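# Insert held peg into plate hole down to bottom

## Task

The left gripper starts out holding a peg a little above a plate, near the plate's hole. Lower the peg into that hole until it sits on the hole's bottom, without forcing or wedging it hard, since that ends the attempt.

## Robot and tools

Robot: two six-joint arms, left_arm and right_arm, each ending in a parallel two-finger gripper with a wrist camera. Only the left arm matters here; the right arm can stay still. Joints have gear play and weak wrist motors, so a gripper may rest a centimetre or so away from its commanded pose even in free air; that alone does not mean it is touching anything.

Frames: the scene frame has its origin at table-top height, midway between the nominal bases, +z up, +x out over the table, and left_arm on the +y side. Calibrated bases in the scene frame: left_arm at (-0.033, +0.263, 0) m with quat_wxyz (+1.000, 0, 0, -0.022); right_arm at (-0.011, -0.293, 0) m with quat_wxyz (+1.000, 0, 0, -0.015). Both base frames have +z straight up. Every hand position, orientation, target and offset for an arm is expressed in that arm's own base frame; fixed cameras and the table use the scene frame. The gripper's fingers point along its own +z and open and close along its y. end_effector_position is the point between the finger pads, roughly 1 cm short of the fingertips.

execute_actions(actions, cameras): actions is a list of actions; each action is a table of 1 to 15 rows; each row is exactly 14 numbers in [-1, 1]: dx, dy, dz, rx, ry, rz, opening for left_arm, then the same seven for right_arm, always both arms. Each row lasts one control step (1/30 s); if fewer than 15 rows are given, the last row repeats to fill 15 steps. dx..rz are offsets, not poses: every row counts from the Hand target as it stood when that action began, so repeating the same offset in a new action or call moves further. Scale: 1.0 equals 0.6 m for dx, dy, dz and 180 degrees for the rotation vector rx, ry, rz (rotation about the Hand target point). A translation longer than 1.0 is shortened. The opening is absolute: +1 fully open (0.094 m), -1 closed. Sending 0 as an opening is a real command (half open), so always repeat the current opening, for the left arm the closed value holding the peg. Sending six zeros re-requests an arm's current Hand target. An empty actions list just returns state and images.

move(target, speed, blend, opening_speed, blocking, cameras): target is one 14-number row, or a list of up to 15 rows, laid out as above; every row is an offset from the Hand targets at the start of the move, not from the previous row. speed is top path speed in m/s, 0.002 to 2.9, default 0.25 (turning up to twice that in rad/s), one value or one per target. blend in metres rounds corners of a list. opening_speed is per second on the -1..+1 scale, at least 0.2. Paths are straight, last at least 0.5 s and are cut at 10 s; they do not avoid obstacles. blocking=false returns after about 0.5 s while the move continues. The result adds a move: line: done (within 10 mm and 2 degrees), off_target, moving, held or fault, plus limits=paced (pose clipped) or limits=held (steps withheld).

wait(seconds 0 to 10) lets time pass holding commands. stop brakes a running move. zoom_image(camera, region [x0, y0, x1, y1], at most 504 by 504 pixels) enlarges part of a camera's newest image. read_manual(section="licences") gives URDF licence text only. finished_scene(scene=1) ends the scene for good; the peg must stay seated without the robot.

Cameras: cam_head_left, cam_head_right, cam_left_wrist, cam_right_wrist, each 896x504. The cameras argument picks which come back; omitted, null or ["all"] gives all, [] none, an unknown name invalidates the call.

Result lines: end_effector_position (m) and end_effector_quat_wxyz per arm in its base frame, possibly off by a few cm; Hand target (last commanded pose after clipping, the origin for the next offsets); Tool commands; grip_measured (opening on the command scale; reads narrower than a squeezed part); grip_effort_nm (gripper motor effort, negative closing, not a pad force); Joint positions (last value is finger opening in m); Joint velocities, shown as within noise when at rest; Joint torques, which include gravity, have offsets and noise, and wrap at ±28 N m on joints 1 to 3. execute_actions results also list end_effector_position at some steps. MOTOR HOT appears at 75 °C; at 90 °C the arm folds and idles; at 100 °C it falls limp.

Control notes: commanded orientation is clipped each step to within 40 degrees of the measured one. If the gripper rests short of its target, send zeros or the missing distance as an offset. An arm blocked by an object keeps pushing until you command its target back past the gripper. Simulation time keeps running while you reason.

Cautions: approach and insert slowly, in small downward steps, checking wrist and head images and zooming to align peg and hole first; pressing or jamming hard ends the attempt, and contact force grows with speed and with how far the target lies beyond the contact. Do not open the left gripper while the peg is unsupported or moving. Keep the arms apart and grippers from touching each other, avoid paths near an arm's own base, and never let anything fall off the table. An occasional brief push on loose objects can happen.

Each tool is called after "Call:" in YAML: its name, and indented under it one key for each argument.

## Session

Call:
execute_actions:
  actions: []

Scene clock: 0.00 s.
left_arm: end_effector_position=(+0.2764, -0.1577, +0.1159) grip_measured=-0.053 grip_effort_nm=n/a end_effector_quat_wxyz=(-0.002, +0.859, +0.512, -0.006) | right_arm: end_effector_position=(+0.3834, +0.0016, +0.4009) grip_measured=+1.000 grip_effort_nm=n/a end_effector_quat_wxyz=(+0.701, +0.000, +0.713, +0.003)
Joint positions: left_arm=[-0.517 1.756 1.462 -1.285 0.008 1.551 0.045] | right_arm=[0 1.052 1.041 -0.005 -0.004 0.005 0.094]
Joint velocities: within noise
Joint torques (N m): no reading
Heat: left arm: 47 °C; right arm: 43 °C.
Hand target: left_arm +0.2801, -0.1621, +0.1280; +0.020, +0.860, +0.509, +0.000 | right_arm +0.3795, +0.0010, +0.4104; +0.709, +0.000, +0.706, +0.000
Tool commands: left_gripper/opening=-1.0 right_gripper/opening=+1.0

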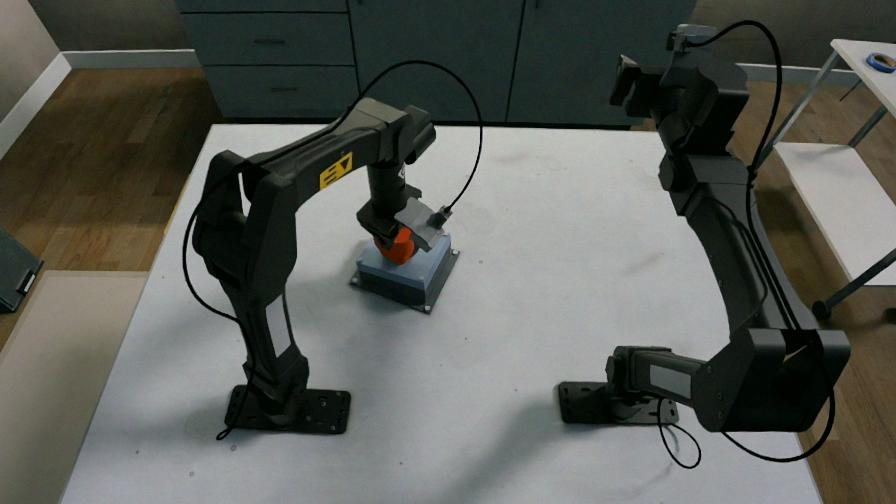

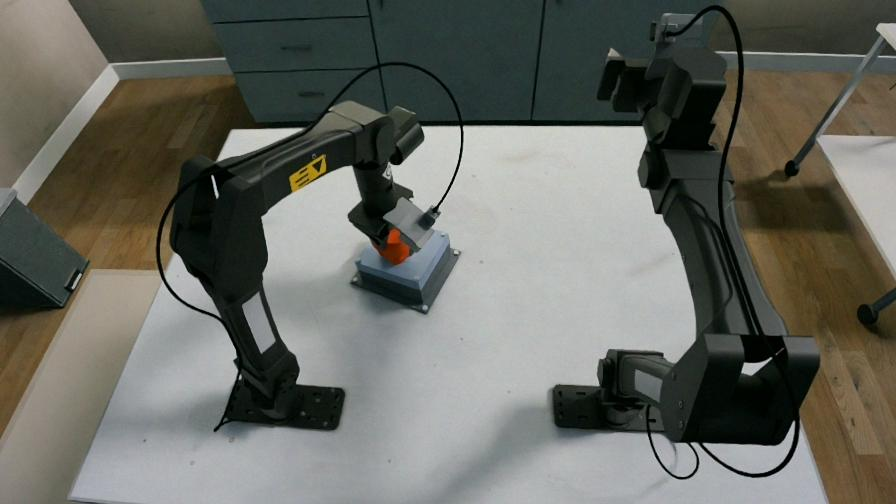

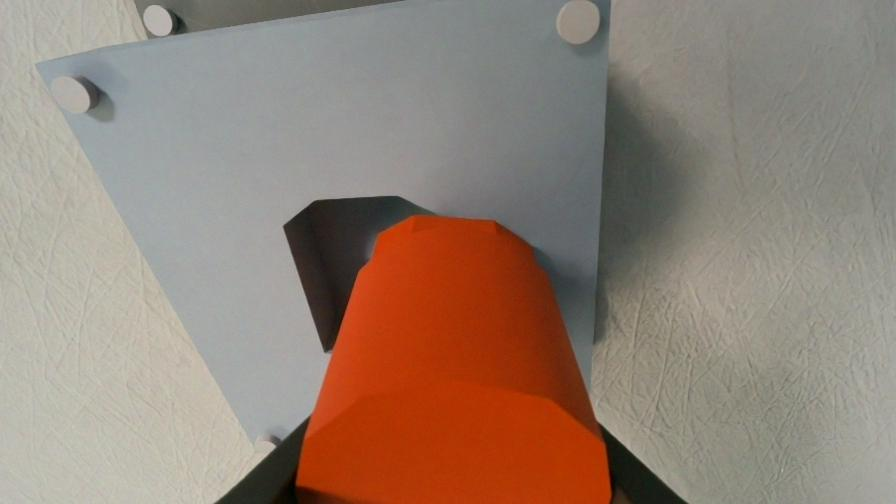

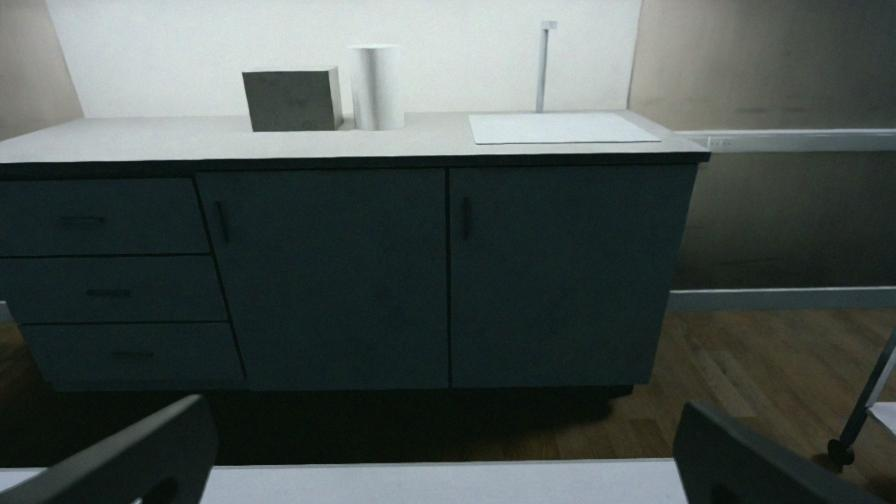

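Call:
zoom_image:
  camera: "cam_left_wrist"
  region: [200, 150, 640, 400]

Call:
zoom_image:
  camera: "cam_head_left"
  region: [330, 180, 490, 330]

Call:
zoom_image:
  camera: "cam_head_right"
  region: [330, 180, 490, 330]

Scaled by 1.145 from the camera's 896x504 image, which has a finer 1280x720 frame.

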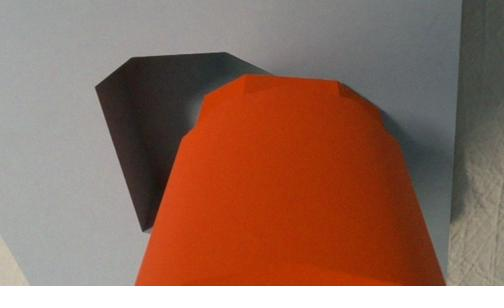

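Scaled by 3.150 from the camera's 896x504 image, which has a finer 1280x720 frame.

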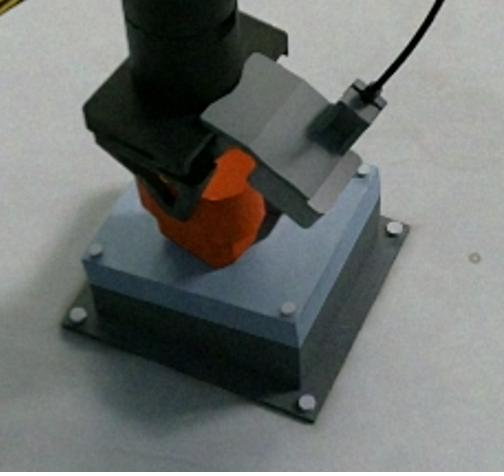

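Scaled by 3.150 from the camera's 896x504 image, which has a finer 1280x720 frame.

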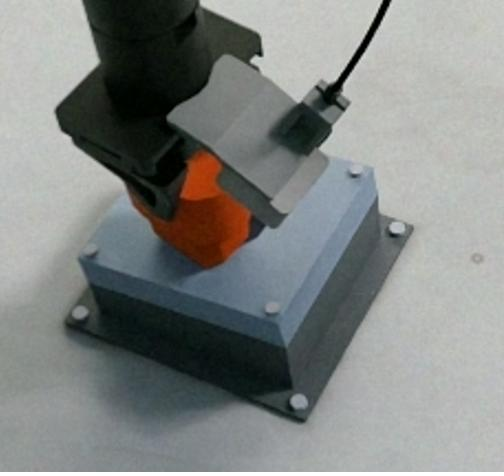

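Call:
move:
  target: [0,0,0.06,0,0,0,-1,0,0,0,0,0,0,1]
  speed: 0.1

Call:
zoom_image:
  camera: "cam_left_wrist"
  region: [200, 0, 704, 504]

Scene clock: 15.63 s.
left_arm: end_effector_position=(+0.2795, -0.1594, +0.1488) grip_measured=-0.053 grip_effort_nm=-1.028 end_effector_quat_wxyz=(+0.005, +0.859, +0.512, -0.002) | right_arm: end_effector_position=(+0.3834, +0.0005, +0.4009) grip_measured=+1.000 grip_effort_nm=-0.017 end_effector_quat_wxyz=(+0.701, +0.003, +0.713, +0.000)
Joint positions: left_arm=[-0.517 1.756 1.592 -1.4 0.008 1.551 0.045] | right_arm=[0.001 1.052 1.041 -0.005 0.005 0.005 0.094]
Joint velocities: within noise
Joint torques (N m): left_arm=[-0.05 -8.09 7.79 -0.05 0.09 0.05] | right_arm=[0.01 -3.89 10.22 2.25 0.01 0.01]
Heat: left arm: 48 °C; right arm: 46 °C.
Hand target: left_arm +0.2801, -0.1621, +0.1640; +0.020, +0.860, +0.509, +0.000 | right_arm +0.3795, +0.0010, +0.4104; +0.709, +0.000, +0.706, +0.000
Off the commanded pose: left_arm 0.015 m, 2 deg | right_arm 0.010 m, 1 deg.
move: off_target (left_arm)

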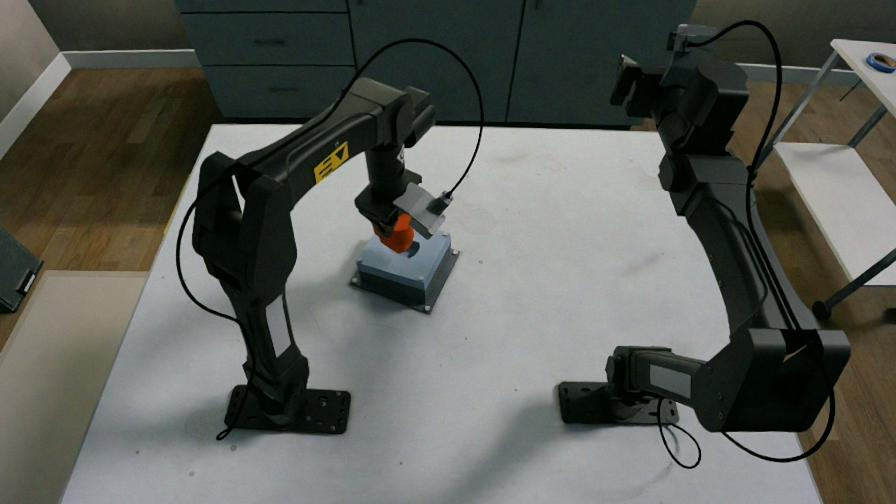

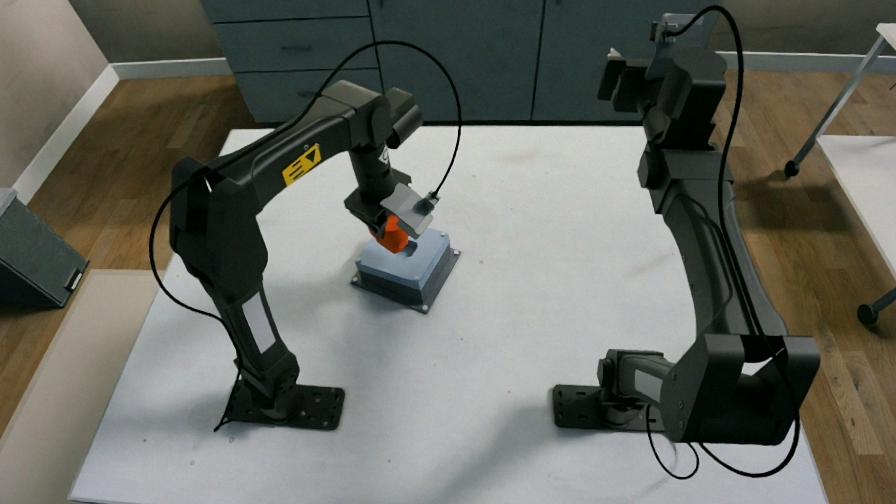

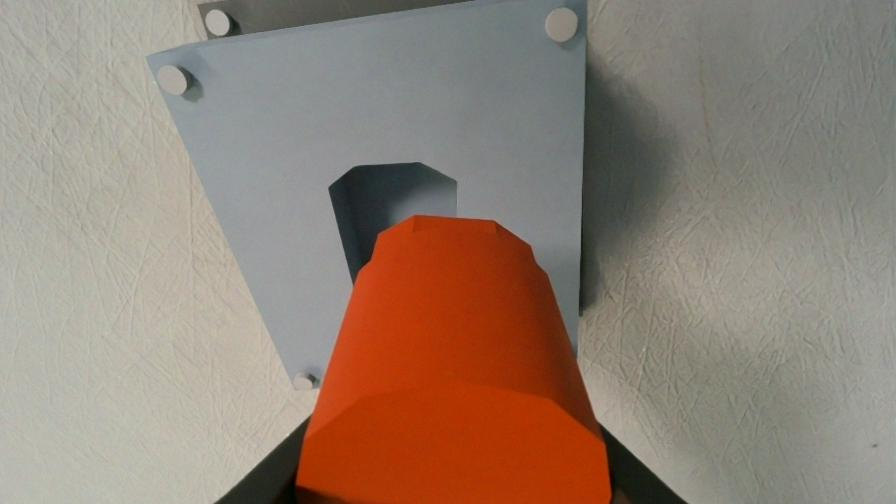

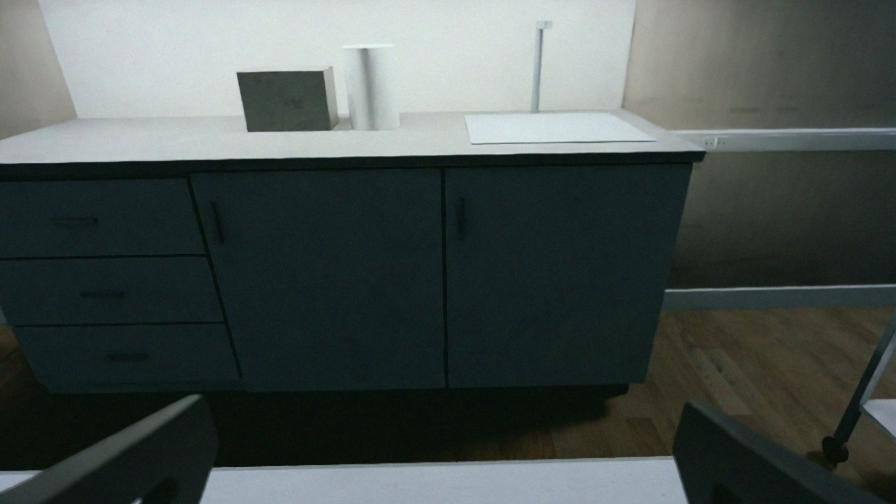

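Scaled by 1.000.

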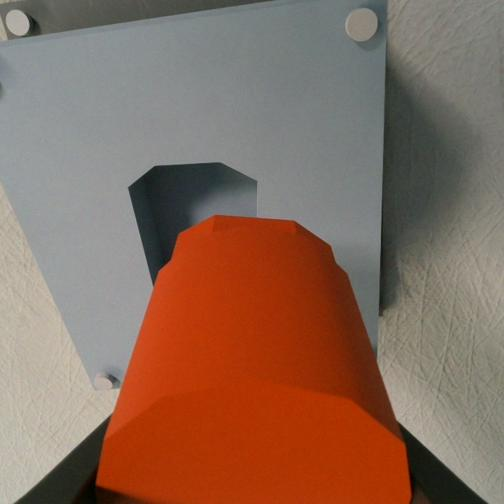

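Call:
zoom_image:
  camera: "cam_left_wrist"
  region: [310, 140, 580, 292]

Call:
zoom_image:
  camera: "cam_left_wrist"
  region: [200, 252, 704, 504]

Call:
zoom_image:
  camera: "cam_head_left"
  region: [340, 170, 480, 320]

Scaled by 1.867 from the camera's 896x504 image, which has a finer 1280x720 frame.

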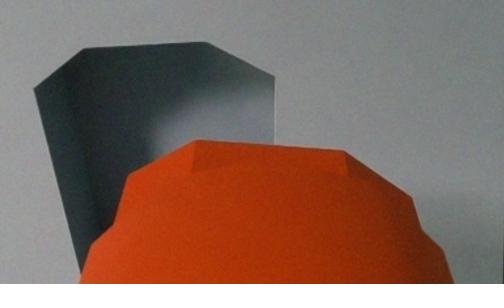

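Scaled by 1.000.

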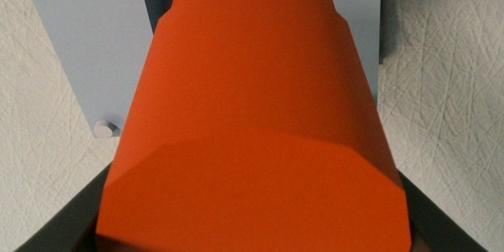

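Scaled by 3.360 from the camera's 896x504 image, which has a finer 1280x720 frame.

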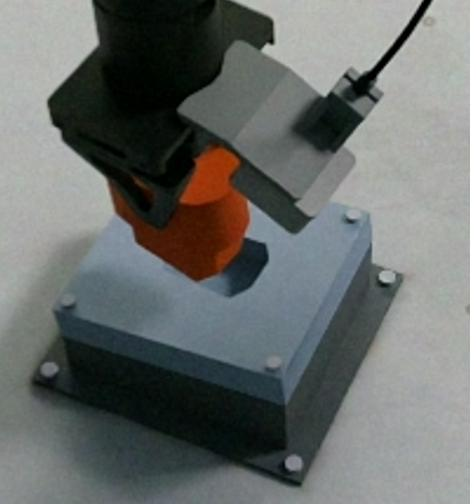

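Call:
move:
  target: [0.0187,-0.021,-0.025,0,0,0.0422,-1,0,0,0,0,0,0,1]
  speed: 0.1
  cameras: ["cam_left_wrist"]

Call:
zoom_image:
  camera: "cam_left_wrist"
  region: [310, 140, 580, 292]

Scene clock: 144.60 s.
left_arm: end_effector_position=(+0.2772, -0.1643, +0.1377) grip_measured=-0.052 grip_effort_nm=-1.028 end_effector_quat_wxyz=(-0.013, +0.825, +0.565, -0.010) | right_arm: end_effector_position=(+0.3834, +0.0005, +0.4009) grip_measured=+1.000 grip_effort_nm=-0.017 end_effector_quat_wxyz=(+0.701, +0.003, +0.713, +0.000)
Joint positions: left_arm=[-0.534 1.793 1.592 -1.401 0.008 1.406 0.045] | right_arm=[0.001 1.052 1.041 -0.005 0.005 0.005 0.094]
Joint velocities: within noise
Joint torques (N m): left_arm=[-0.79 -7.15 8.32 0.5 0.05 -0.1] | right_arm=[0.08 -3.84 10.13 2.28 0.01 0.01]
Heat: left arm: 49 °C; right arm: 49 °C.
Hand target: left_arm +0.2913, -0.1747, +0.1490; +0.020, +0.825, +0.565, +0.001 | right_arm +0.3795, +0.0010, +0.4104; +0.709, +0.000, +0.706, +0.000
Off the commanded pose: left_arm 0.021 m, 4 deg | right_arm 0.010 m, 1 deg.
move: off_target (left_arm)
Images, in order (width x height): cam_left_wrist 896x504.

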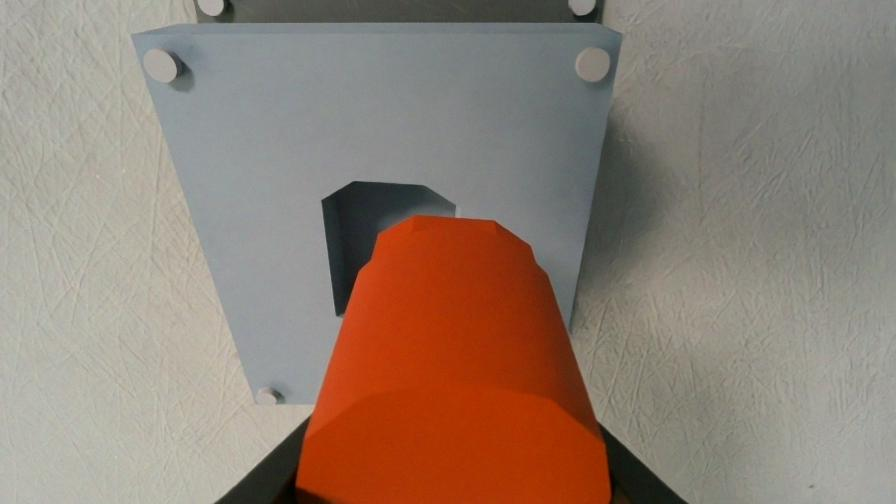

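Scaled by 1.867 from the camera's 896x504 image, which has a finer 1280x720 frame.

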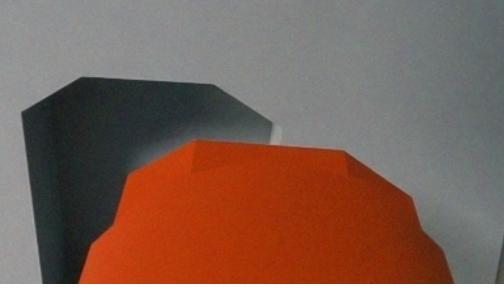

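Call:
move:
  target: [0.021,-0.012,0,0,0,0.0085,-1,0,0,0,0,0,0,1]
  speed: 0.1
  cameras: ["cam_left_wrist"]

Call:
zoom_image:
  camera: "cam_left_wrist"
  region: [310, 140, 580, 292]

Scene clock: 175.83 s.
left_arm: end_effector_position=(+0.2940, -0.1743, +0.1393) grip_measured=-0.052 grip_effort_nm=-1.023 end_effector_quat_wxyz=(-0.003, +0.817, +0.576, -0.006) | right_arm: end_effector_position=(+0.3834, +0.0005, +0.4009) grip_measured=+1.000 grip_effort_nm=-0.017 end_effector_quat_wxyz=(+0.701, +0.003, +0.713, +0.000)
Joint positions: left_arm=[-0.534 1.85 1.67 -1.401 0.008 1.38 0.045] | right_arm=[0.001 1.052 1.041 -0.005 0.005 0.005 0.094]
Joint velocities: within noise
Joint torques (N m): left_arm=[-0.77 -7.28 8.16 0.41 -0.02 -0.05] | right_arm=[0.01 -3.86 10.13 2.25 0.03 0.02]
Heat: left arm: 49 °C; right arm: 49 °C.
Hand target: left_arm +0.3039, -0.1819, +0.1490; +0.020, +0.817, +0.576, +0.002 | right_arm +0.3795, +0.0010, +0.4104; +0.709, +0.000, +0.706, +0.000
Off the commanded pose: left_arm 0.016 m, 3 deg | right_arm 0.010 m, 1 deg.
move: off_target (left_arm)
Images, in order (width x height): cam_left_wrist 896x504.

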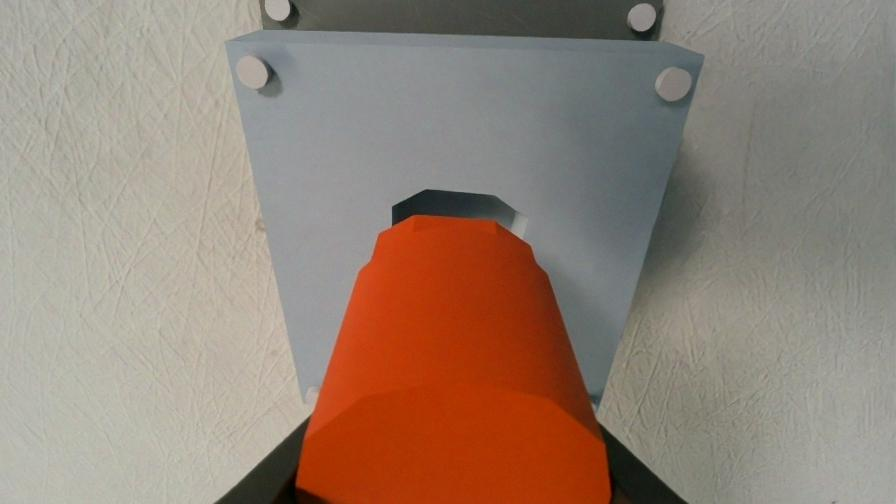

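Scaled by 1.867 from the camera's 896x504 image, which has a finer 1280x720 frame.

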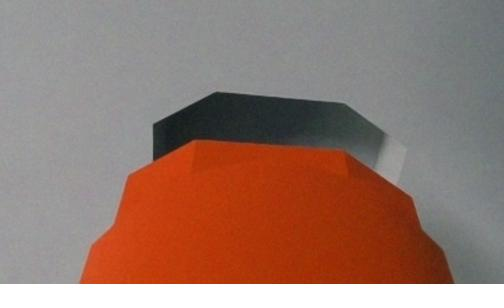

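Call:
move:
  target: [-0.003,-0.0005,-0.018,0,0,-0.0067,-1,0,0,0,0,0,0,1]
  speed: 0.08
  cameras: ["cam_left_wrist"]

Call:
zoom_image:
  camera: "cam_left_wrist"
  region: [350, 170, 560, 288]

Scene clock: 191.67 s.
left_arm: end_effector_position=(+0.2973, -0.1756, +0.1373) grip_measured=-0.052 grip_effort_nm=-1.023 end_effector_quat_wxyz=(+0.003, +0.818, +0.576, -0.003) | right_arm: end_effector_position=(+0.3834, +0.0005, +0.4009) grip_measured=+1.000 grip_effort_nm=-0.017 end_effector_quat_wxyz=(+0.701, +0.003, +0.713, +0.000)
Joint positions: left_arm=[-0.532 1.85 1.663 -1.38 0.008 1.382 0.045] | right_arm=[0.001 1.052 1.041 -0.005 0.005 0.005 0.094]
Joint velocities: within noise
Joint torques (N m): left_arm=[-1.05 -7.95 4.15 0.69 0.03 0.06] | right_arm=[0.01 -3.89 10.18 2.25 0.03 0.03]
Heat: left arm: 48 °C; right arm: 49 °C.
Hand target: left_arm +0.3021, -0.1822, +0.1382; +0.020, +0.823, +0.568, +0.002 | right_arm +0.3795, +0.0010, +0.4104; +0.709, +0.000, +0.706, +0.000
Off the commanded pose: left_arm 0.008 m, 2 deg | right_arm 0.010 m, 1 deg.
move: done
Images, in order (width x height): cam_left_wrist 896x504.

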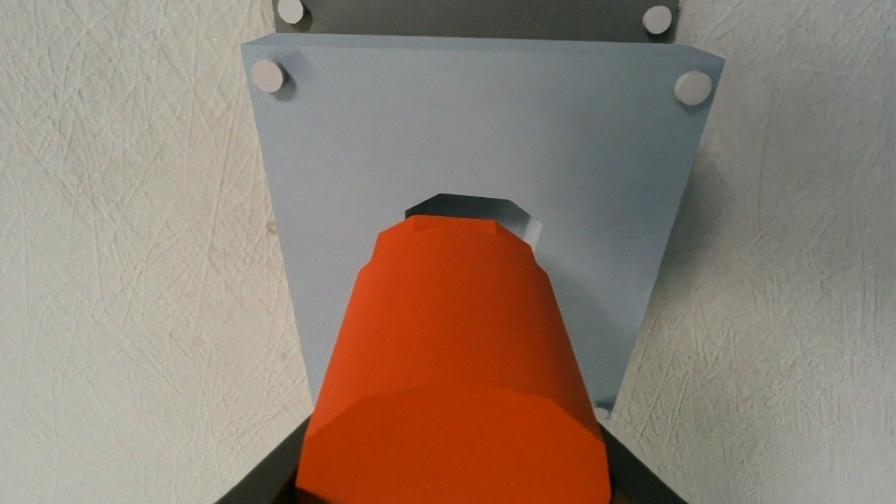

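Scaled by 2.400 from the camera's 896x504 image, which has a finer 1280x720 frame.

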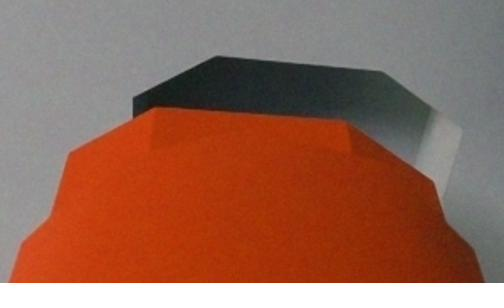

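Call:
move:
  target: [-0.013,0.005,-0.012,0,0,-0.006,-1,0,0,0,0,0,0,1]
  speed: 0.08
  cameras: ["cam_left_wrist"]

Call:
zoom_image:
  camera: "cam_left_wrist"
  region: [350, 170, 560, 288]

Scene clock: 202.77 s.
left_arm: end_effector_position=(+0.2910, -0.1719, +0.1196) grip_measured=-0.052 grip_effort_nm=-1.023 end_effector_quat_wxyz=(-0.011, +0.822, +0.570, -0.009) | right_arm: end_effector_position=(+0.3834, +0.0005, +0.4009) grip_measured=+1.000 grip_effort_nm=-0.017 end_effector_quat_wxyz=(+0.701, +0.003, +0.713, +0.000)
Joint positions: left_arm=[-0.532 1.85 1.592 -1.34 0.008 1.397 0.045] | right_arm=[0.001 1.052 1.041 -0.005 0.005 0.005 0.094]
Joint velocities: within noise
Joint torques (N m): left_arm=[-0.69 -10.91 4.16 0.58 -0.01 0.08] | right_arm=[-0.05 -3.79 10.17 2.26 0.03 0.01]
Heat: left arm: 47 °C; right arm: 49 °C.
Hand target: left_arm +0.2943, -0.1792, +0.1310; +0.020, +0.828, +0.560, +0.001 | right_arm +0.3795, +0.0010, +0.4104; +0.709, +0.000, +0.706, +0.000
Off the commanded pose: left_arm 0.014 m, 4 deg | right_arm 0.010 m, 1 deg.
move: off_target (left_arm)
Images, in order (width x height): cam_left_wrist 896x504.

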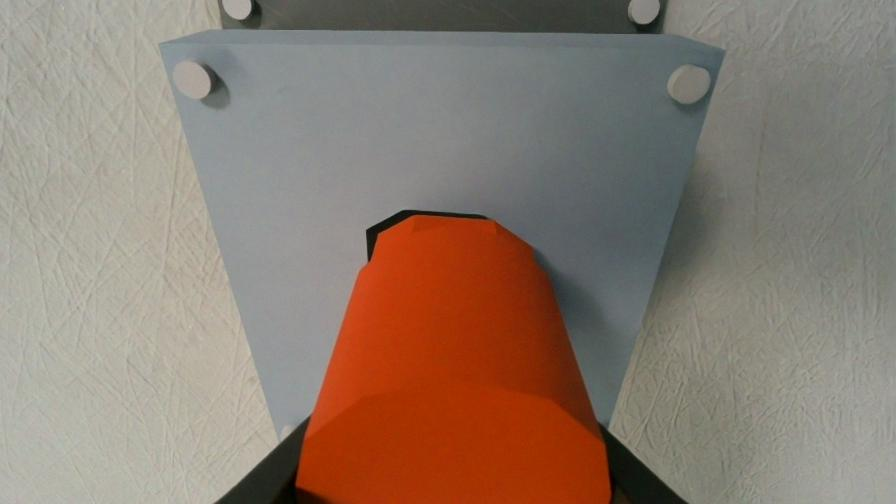

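Scaled by 2.400 from the camera's 896x504 image, which has a finer 1280x720 frame.

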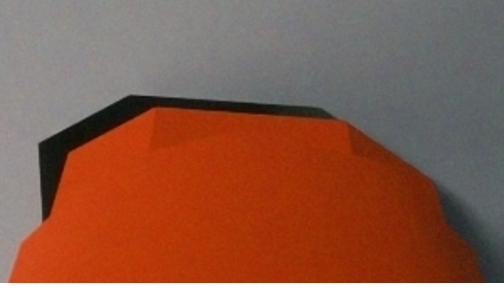

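Call:
move:
  target: [0.003,-0.0015,0.008,-0.004,-0.013,0,-1,0,0,0,0,0,0,1]
  speed: 0.08
  cameras: ["cam_left_wrist"]

Call:
zoom_image:
  camera: "cam_left_wrist"
  region: [350, 170, 560, 288]

Scene clock: 213.77 s.
left_arm: end_effector_position=(+0.2929, -0.1724, +0.1205) grip_measured=-0.052 grip_effort_nm=-1.023 end_effector_quat_wxyz=(+0.001, +0.822, +0.570, -0.002) | right_arm: end_effector_position=(+0.3834, +0.0005, +0.4009) grip_measured=+1.000 grip_effort_nm=-0.017 end_effector_quat_wxyz=(+0.701, +0.003, +0.713, +0.000)
Joint positions: left_arm=[-0.532 1.83 1.571 -1.311 0.005 1.397 0.045] | right_arm=[0.001 1.052 1.041 -0.005 0.005 0.005 0.094]
Joint velocities: within noise
Joint torques (N m): left_arm=[-0.68 -11.38 4.22 0.65 -0.09 0.04] | right_arm=[0.02 -3.82 10.14 2.26 0.02 0.02]
Heat: left arm: 46 °C; right arm: 49 °C.
Hand target: left_arm +0.2961, -0.1801, +0.1358; +0.037, +0.828, +0.559, +0.015 | right_arm +0.3795, +0.0010, +0.4104; +0.709, +0.000, +0.706, +0.000
Off the commanded pose: left_arm 0.017 m, 5 deg | right_arm 0.010 m, 1 deg.
move: off_target (left_arm)
Images, in order (width x height): cam_left_wrist 896x504.

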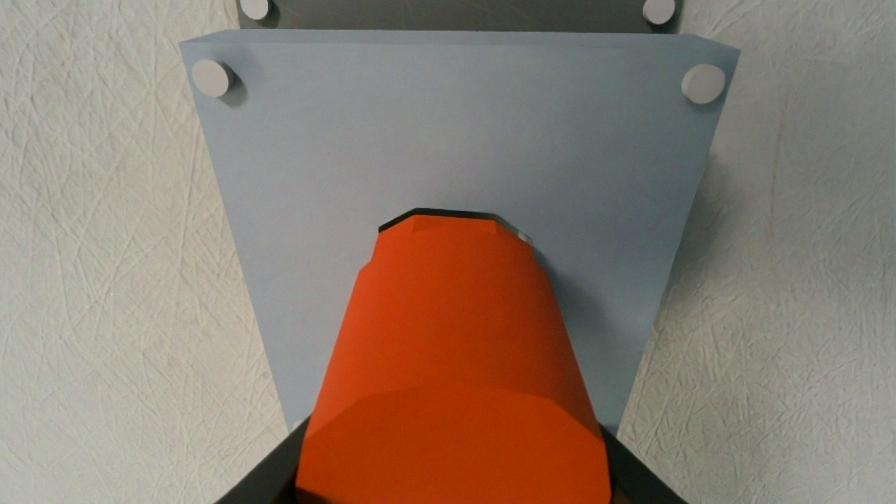

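Scaled by 2.400 from the camera's 896x504 image, which has a finer 1280x720 frame.

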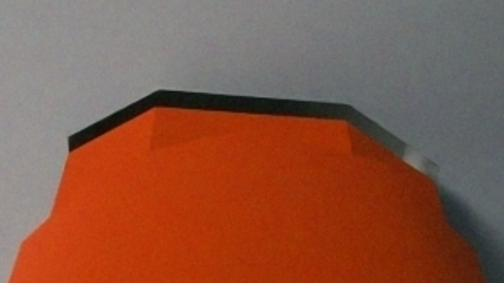

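Call:
move:
  target: [-0.001,-0.0013,-0.012,0,0,0,-1,0,0,0,0,0,0,1]
  speed: 0.03
  cameras: ["cam_left_wrist"]

Call:
zoom_image:
  camera: "cam_left_wrist"
  region: [350, 170, 560, 288]

Scene clock: 225.27 s.
left_arm: end_effector_position=(+0.2914, -0.1715, +0.1146) grip_measured=-0.052 grip_effort_nm=-1.028 end_effector_quat_wxyz=(-0.001, +0.822, +0.569, -0.001) | right_arm: end_effector_position=(+0.3834, +0.0005, +0.4009) grip_measured=+1.000 grip_effort_nm=-0.012 end_effector_quat_wxyz=(+0.701, +0.003, +0.713, +0.000)
Joint positions: left_arm=[-0.534 1.827 1.543 -1.289 0.002 1.397 0.045] | right_arm=[0.001 1.052 1.041 -0.005 0.005 0.005 0.094]
Joint velocities: within noise
Joint torques (N m): left_arm=[-0.98 -11.44 4 0.73 0.01 -0.02] | right_arm=[0.02 -3.85 10.17 2.26 0.01 0.02]
Heat: left arm: 46 °C; right arm: 49 °C.
Hand target: left_arm +0.2955, -0.1809, +0.1286; +0.037, +0.828, +0.559, +0.015 | right_arm +0.3795, +0.0010, +0.4104; +0.709, +0.000, +0.706, +0.000
Off the commanded pose: left_arm 0.017 m, 5 deg | right_arm 0.010 m, 1 deg.
move: off_target (left_arm)
Images, in order (width x height): cam_left_wrist 896x504.

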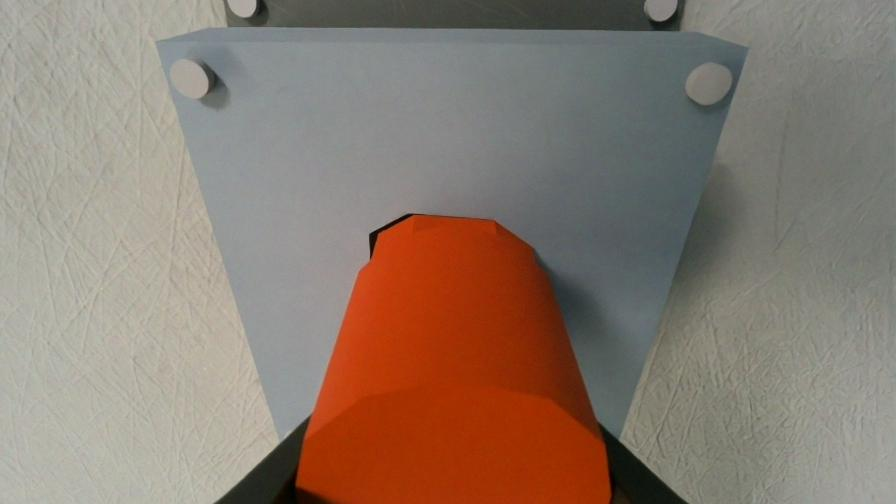

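Scaled by 2.400 from the camera's 896x504 image, which has a finer 1280x720 frame.

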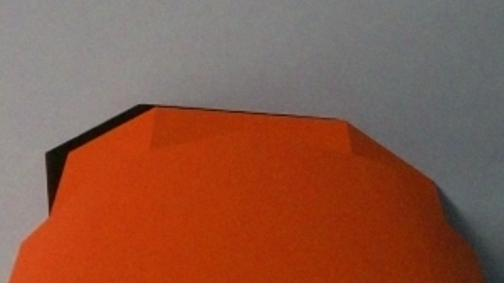

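Call:
move:
  target: [0.006,0.0065,0.001,0,0,0,-1,0,0,0,0,0,0,1]
  speed: 0.03
  cameras: ["cam_left_wrist"]

Call:
zoom_image:
  camera: "cam_left_wrist"
  region: [350, 170, 560, 288]

Scene clock: 245.87 s.
left_arm: end_effector_position=(+0.2914, -0.1715, +0.1146) grip_measured=-0.052 grip_effort_nm=-1.028 end_effector_quat_wxyz=(-0.001, +0.825, +0.566, -0.001) | right_arm: end_effector_position=(+0.3834, +0.0005, +0.4009) grip_measured=+1.000 grip_effort_nm=-0.017 end_effector_quat_wxyz=(+0.701, +0.003, +0.713, +0.000)
Joint positions: left_arm=[-0.534 1.827 1.543 -1.289 0.002 1.405 0.045] | right_arm=[0.001 1.052 1.041 -0.005 0.005 0.005 0.094]
Joint velocities: within noise
Joint torques (N m): left_arm=[0.36 -11.11 4.51 0.69 -0.04 0.09] | right_arm=[-0.01 -3.88 10.13 2.25 0.02 0.02]
Heat: left arm: 48 °C; right arm: 49 °C.
Hand target: left_arm +0.2991, -0.1770, +0.1292; +0.037, +0.828, +0.559, +0.015 | right_arm +0.3795, +0.0010, +0.4104; +0.709, +0.000, +0.706, +0.000
Off the commanded pose: left_arm 0.017 m, 5 deg | right_arm 0.010 m, 1 deg.
move: off_target (left_arm)
Images, in order (width x height): cam_left_wrist 896x504.

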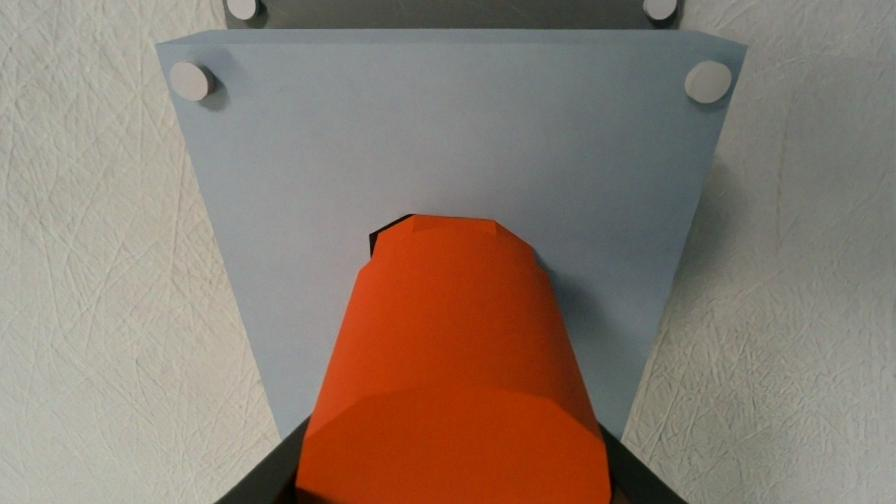

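Scaled by 2.400 from the camera's 896x504 image, which has a finer 1280x720 frame.

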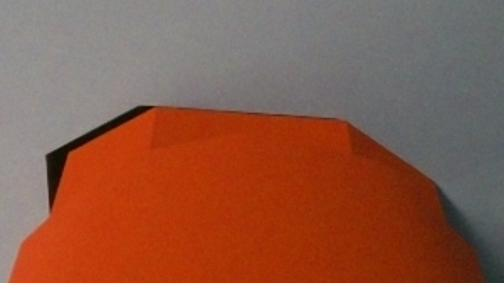

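Call:
move:
  target: [0.005,0.0055,0.005,0,0,0.005,-1,0,0,0,0,0,0,1]
  speed: 0.05
  cameras: ["cam_left_wrist"]

Call:
zoom_image:
  camera: "cam_left_wrist"
  region: [350, 170, 560, 288]

Scene clock: 252.10 s.
left_arm: end_effector_position=(+0.2914, -0.1715, +0.1146) grip_measured=-0.052 grip_effort_nm=-1.023 end_effector_quat_wxyz=(-0.001, +0.825, +0.566, -0.001) | right_arm: end_effector_position=(+0.3834, +0.0005, +0.4009) grip_measured=+1.000 grip_effort_nm=-0.017 end_effector_quat_wxyz=(+0.701, +0.003, +0.713, +0.000)
Joint positions: left_arm=[-0.534 1.827 1.543 -1.289 0.002 1.405 0.045] | right_arm=[0.001 1.052 1.041 -0.005 0.005 0.005 0.094]
Joint velocities: within noise
Joint torques (N m): left_arm=[0.72 -10.66 5.81 0.55 0.04 0.08] | right_arm=[-0.03 -3.85 10.21 2.25 0.02 0.04]
Heat: left arm: 48 °C; right arm: 49 °C.
Hand target: left_arm +0.3021, -0.1737, +0.1322; +0.037, +0.824, +0.566, +0.015 | right_arm +0.3795, +0.0010, +0.4104; +0.709, +0.000, +0.706, +0.000
Off the commanded pose: left_arm 0.021 m, 5 deg | right_arm 0.010 m, 1 deg.
move: off_target (left_arm)
Images, in order (width x height): cam_left_wrist 896x504.

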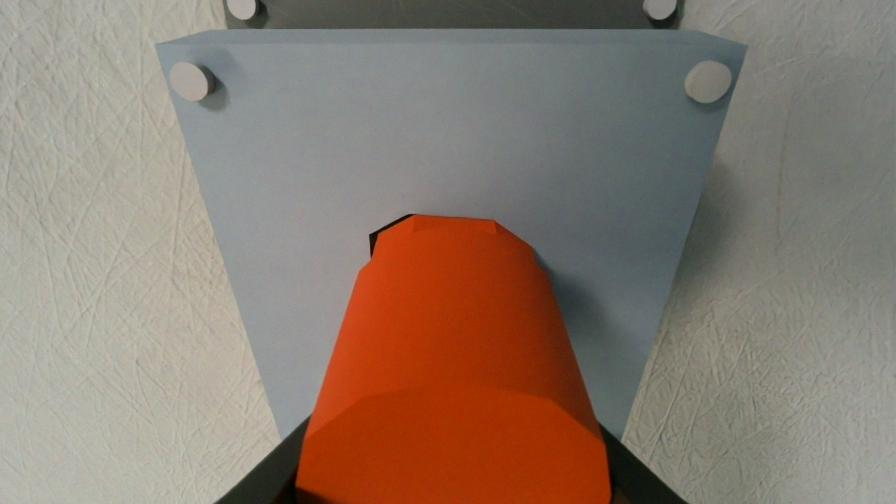

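Scaled by 2.400 from the camera's 896x504 image, which has a finer 1280x720 frame.

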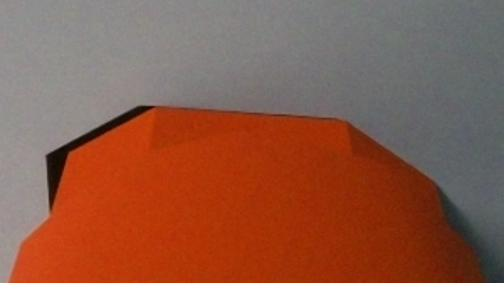

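Call:
move:
  target: [0.004,0.007,0.005,0,0,0.002,-1,0,0,0,0,0,0,1]
  speed: 0.05
  cameras: ["cam_left_wrist"]

Call:
zoom_image:
  camera: "cam_left_wrist"
  region: [350, 170, 560, 288]

Scene clock: 256.57 s.
left_arm: end_effector_position=(+0.2952, -0.1647, +0.1146) grip_measured=-0.052 grip_effort_nm=-1.023 end_effector_quat_wxyz=(-0.001, +0.819, +0.573, -0.001) | right_arm: end_effector_position=(+0.3834, +0.0005, +0.4009) grip_measured=+1.000 grip_effort_nm=-0.012 end_effector_quat_wxyz=(+0.701, +0.003, +0.713, +0.000)
Joint positions: left_arm=[-0.511 1.827 1.543 -1.289 0.002 1.409 0.045] | right_arm=[0.001 1.052 1.041 -0.005 0.005 0.005 0.094]
Joint velocities: within noise
Joint torques (N m): left_arm=[0.64 -10.84 6.64 0.44 -0.08 0.07] | right_arm=[0.01 -3.86 10.14 2.26 0.02 0.02]
Heat: left arm: 48 °C; right arm: 49 °C.
Hand target: left_arm +0.3045, -0.1695, +0.1352; +0.037, +0.822, +0.568, +0.015 | right_arm +0.3795, +0.0010, +0.4104; +0.709, +0.000, +0.706, +0.000
Off the commanded pose: left_arm 0.023 m, 5 deg | right_arm 0.010 m, 1 deg.
move: off_target (left_arm)
Images, in order (width x height): cam_left_wrist 896x504.

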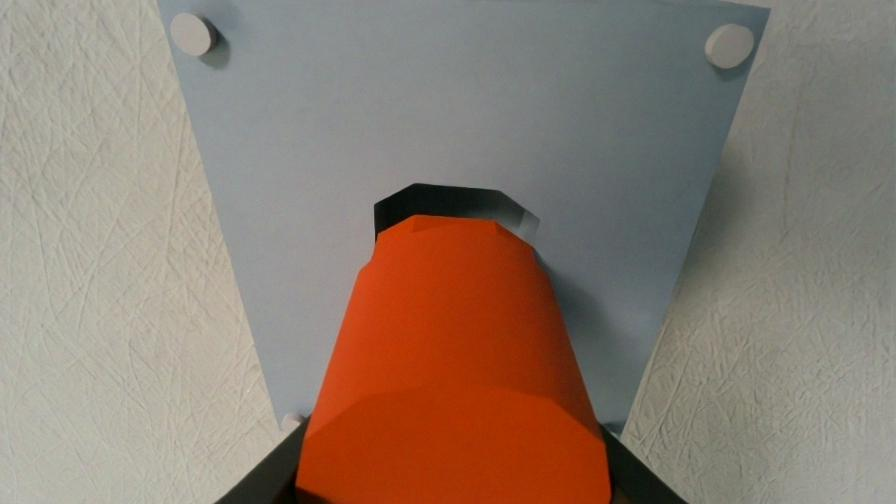

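Scaled by 2.400 from the camera's 896x504 image, which has a finer 1280x720 frame.

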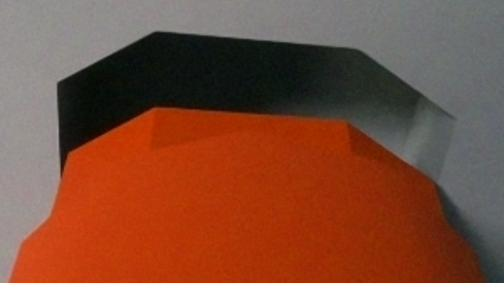

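Call:
move:
  target:
    - [0.010,0.0163,0.002,0,0,0,-1,0,0,0,0,0,0,1]
    - [-0.0058,-0.0127,0.0,0,0,0,-1,0,0,0,0,0,0,1]
  speed: 0.06
  cameras: ["cam_left_wrist"]

Call:
zoom_image:
  camera: "cam_left_wrist"
  region: [350, 170, 560, 288]

Scene clock: 280.47 s.
left_arm: end_effector_position=(+0.2931, -0.1685, +0.1146) grip_measured=-0.052 grip_effort_nm=-1.023 end_effector_quat_wxyz=(-0.001, +0.821, +0.572, -0.001) | right_arm: end_effector_position=(+0.3834, +0.0005, +0.4009) grip_measured=+1.000 grip_effort_nm=-0.017 end_effector_quat_wxyz=(+0.701, +0.003, +0.713, +0.000)
Joint positions: left_arm=[-0.525 1.827 1.543 -1.289 0 1.4 0.045] | right_arm=[0.001 1.052 1.041 -0.005 0.005 0.005 0.094]
Joint velocities: within noise
Joint torques (N m): left_arm=[-0.29 -10.58 7.12 0.45 -0.05 -0.09] | right_arm=[-0.02 -3.84 10.18 2.27 0.03 0.01]
Heat: left arm: 49 °C; right arm: 50 °C.
Hand target: left_arm +0.3010, -0.1771, +0.1352; +0.037, +0.822, +0.568, +0.015 | right_arm +0.3795, +0.0010, +0.4104; +0.709, +0.000, +0.706, +0.000
Off the commanded pose: left_arm 0.024 m, 5 deg | right_arm 0.010 m, 1 deg.
move: off_target (left_arm)
Images, in order (width x height): cam_left_wrist 896x504.

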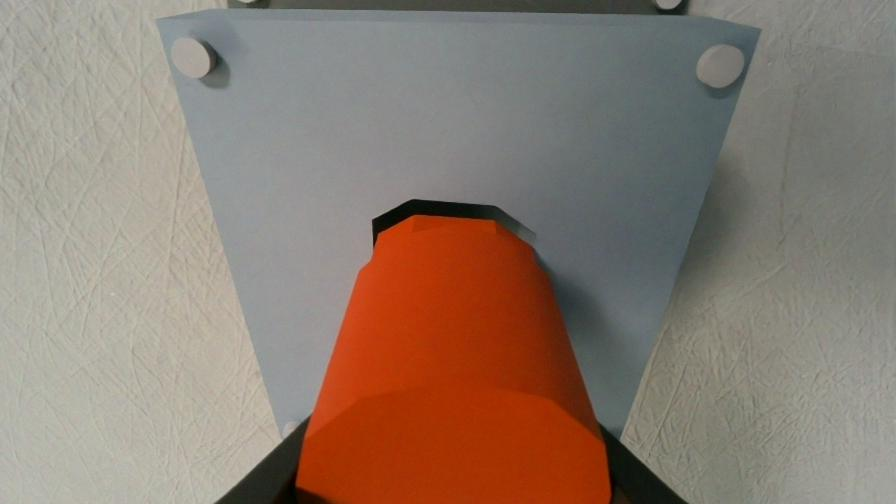

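Scaled by 2.400 from the camera's 896x504 image, which has a finer 1280x720 frame.

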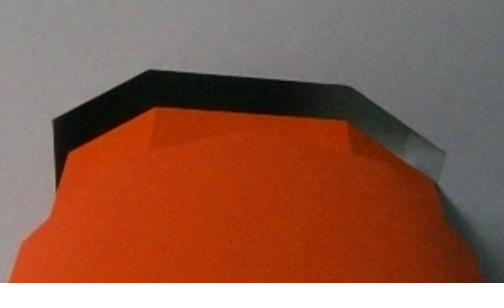

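Call:
move:
  target:
    - [0.0158,0.029,0.002,0,0,0,-1,0,0,0,0,0,0,1]
    - [-0.0017,-0.004,0.0,0,0,0,-1,0,0,0,0,0,0,1]
    - [-0.0017,-0.004,-0.0133,0,0,0,-1,0,0,0,0,0,0,1]
  speed: 0.06
  cameras: ["cam_left_wrist"]

Call:
zoom_image:
  camera: "cam_left_wrist"
  region: [350, 170, 560, 288]

Scene clock: 290.03 s.
left_arm: end_effector_position=(+0.2942, -0.1712, +0.1146) grip_measured=-0.052 grip_effort_nm=-1.023 end_effector_quat_wxyz=(+0.002, +0.821, +0.570, +0.005) | right_arm: end_effector_position=(+0.3834, +0.0005, +0.4009) grip_measured=+1.000 grip_effort_nm=-0.017 end_effector_quat_wxyz=(+0.701, +0.003, +0.713, +0.000)
Joint positions: left_arm=[-0.534 1.827 1.543 -1.28 -0.007 1.394 0.045] | right_arm=[0.001 1.052 1.041 -0.005 0.005 0.005 0.094]
Joint velocities: within noise
Joint torques (N m): left_arm=[-0.65 -10.41 4.78 0.66 0.04 -0.09] | right_arm=[0.02 -3.88 10.13 2.25 0.01 0]
Heat: left arm: 49 °C; right arm: 50 °C.
Hand target: left_arm +0.3000, -0.1795, +0.1272; +0.037, +0.822, +0.568, +0.015 | right_arm +0.3795, +0.0010, +0.4104; +0.709, +0.000, +0.706, +0.000
Off the commanded pose: left_arm 0.016 m, 4 deg | right_arm 0.010 m, 1 deg.
move: off_target (left_arm)
Images, in order (width x height): cam_left_wrist 896x504.

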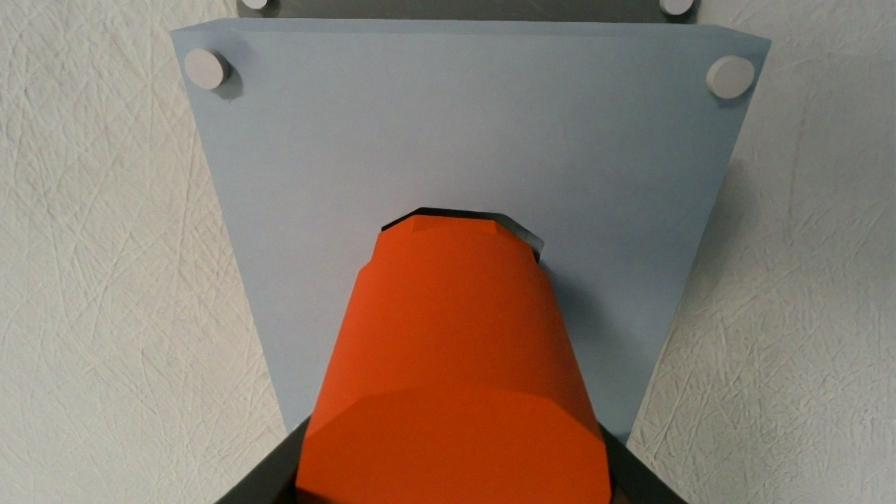

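Scaled by 2.400 from the camera's 896x504 image, which has a finer 1280x720 frame.

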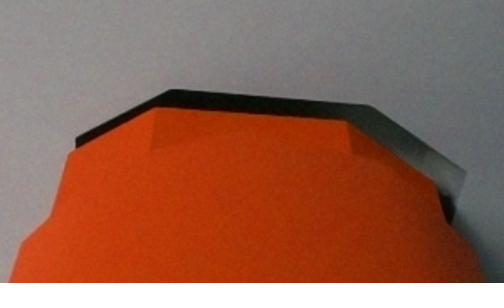

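Call:
move:
  target: [0,0,-0.007,0.001,0.004,-0.005,-1,0,0,0,0,0,0,1]
  speed: 0.03
  cameras: ["cam_left_wrist"]

Call:
zoom_image:
  camera: "cam_left_wrist"
  region: [350, 170, 560, 288]

Scene clock: 298.53 s.
left_arm: end_effector_position=(+0.2945, -0.1714, +0.1146) grip_measured=-0.052 grip_effort_nm=-1.023 end_effector_quat_wxyz=(+0.002, +0.822, +0.570, +0.005) | right_arm: end_effector_position=(+0.3834, +0.0005, +0.4009) grip_measured=+1.000 grip_effort_nm=-0.017 end_effector_quat_wxyz=(+0.701, +0.003, +0.713, +0.000)
Joint positions: left_arm=[-0.534 1.827 1.543 -1.278 -0.007 1.396 0.045] | right_arm=[0.001 1.052 1.041 -0.005 0.005 0.005 0.094]
Joint velocities: within noise
Joint torques (N m): left_arm=[-0.38 -9.17 4.6 0.66 0.05 0.14] | right_arm=[0.05 -3.88 10.13 2.26 0.05 0.02]
Heat: left arm: 48 °C; right arm: 50 °C.
Hand target: left_arm +0.3000, -0.1795, +0.1230; +0.032, +0.826, +0.562, +0.011 | right_arm +0.3795, +0.0010, +0.4104; +0.709, +0.000, +0.706, +0.000
Off the commanded pose: left_arm 0.013 m, 4 deg | right_arm 0.010 m, 1 deg.
move: off_target (left_arm)
Images, in order (width x height): cam_left_wrist 896x504.

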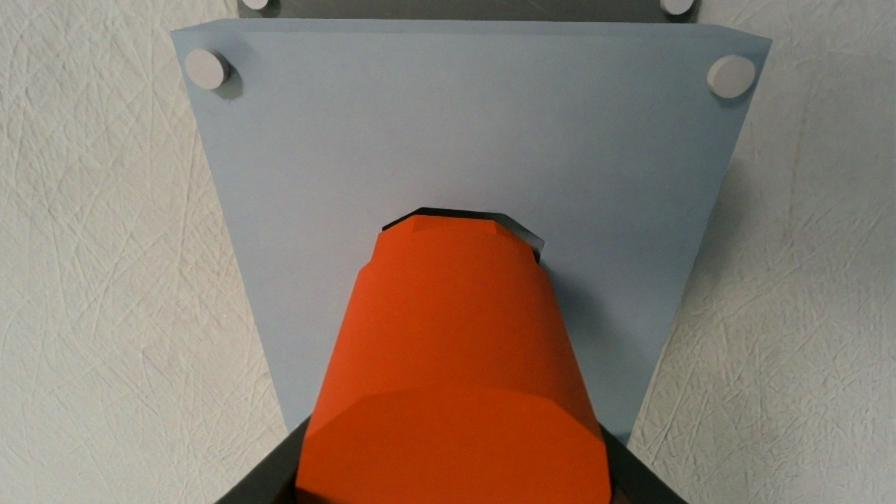

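Scaled by 2.400 from the camera's 896x504 image, which has a finer 1280x720 frame.

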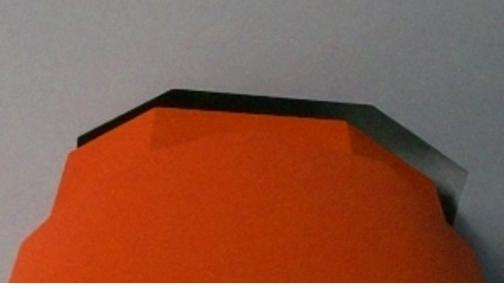

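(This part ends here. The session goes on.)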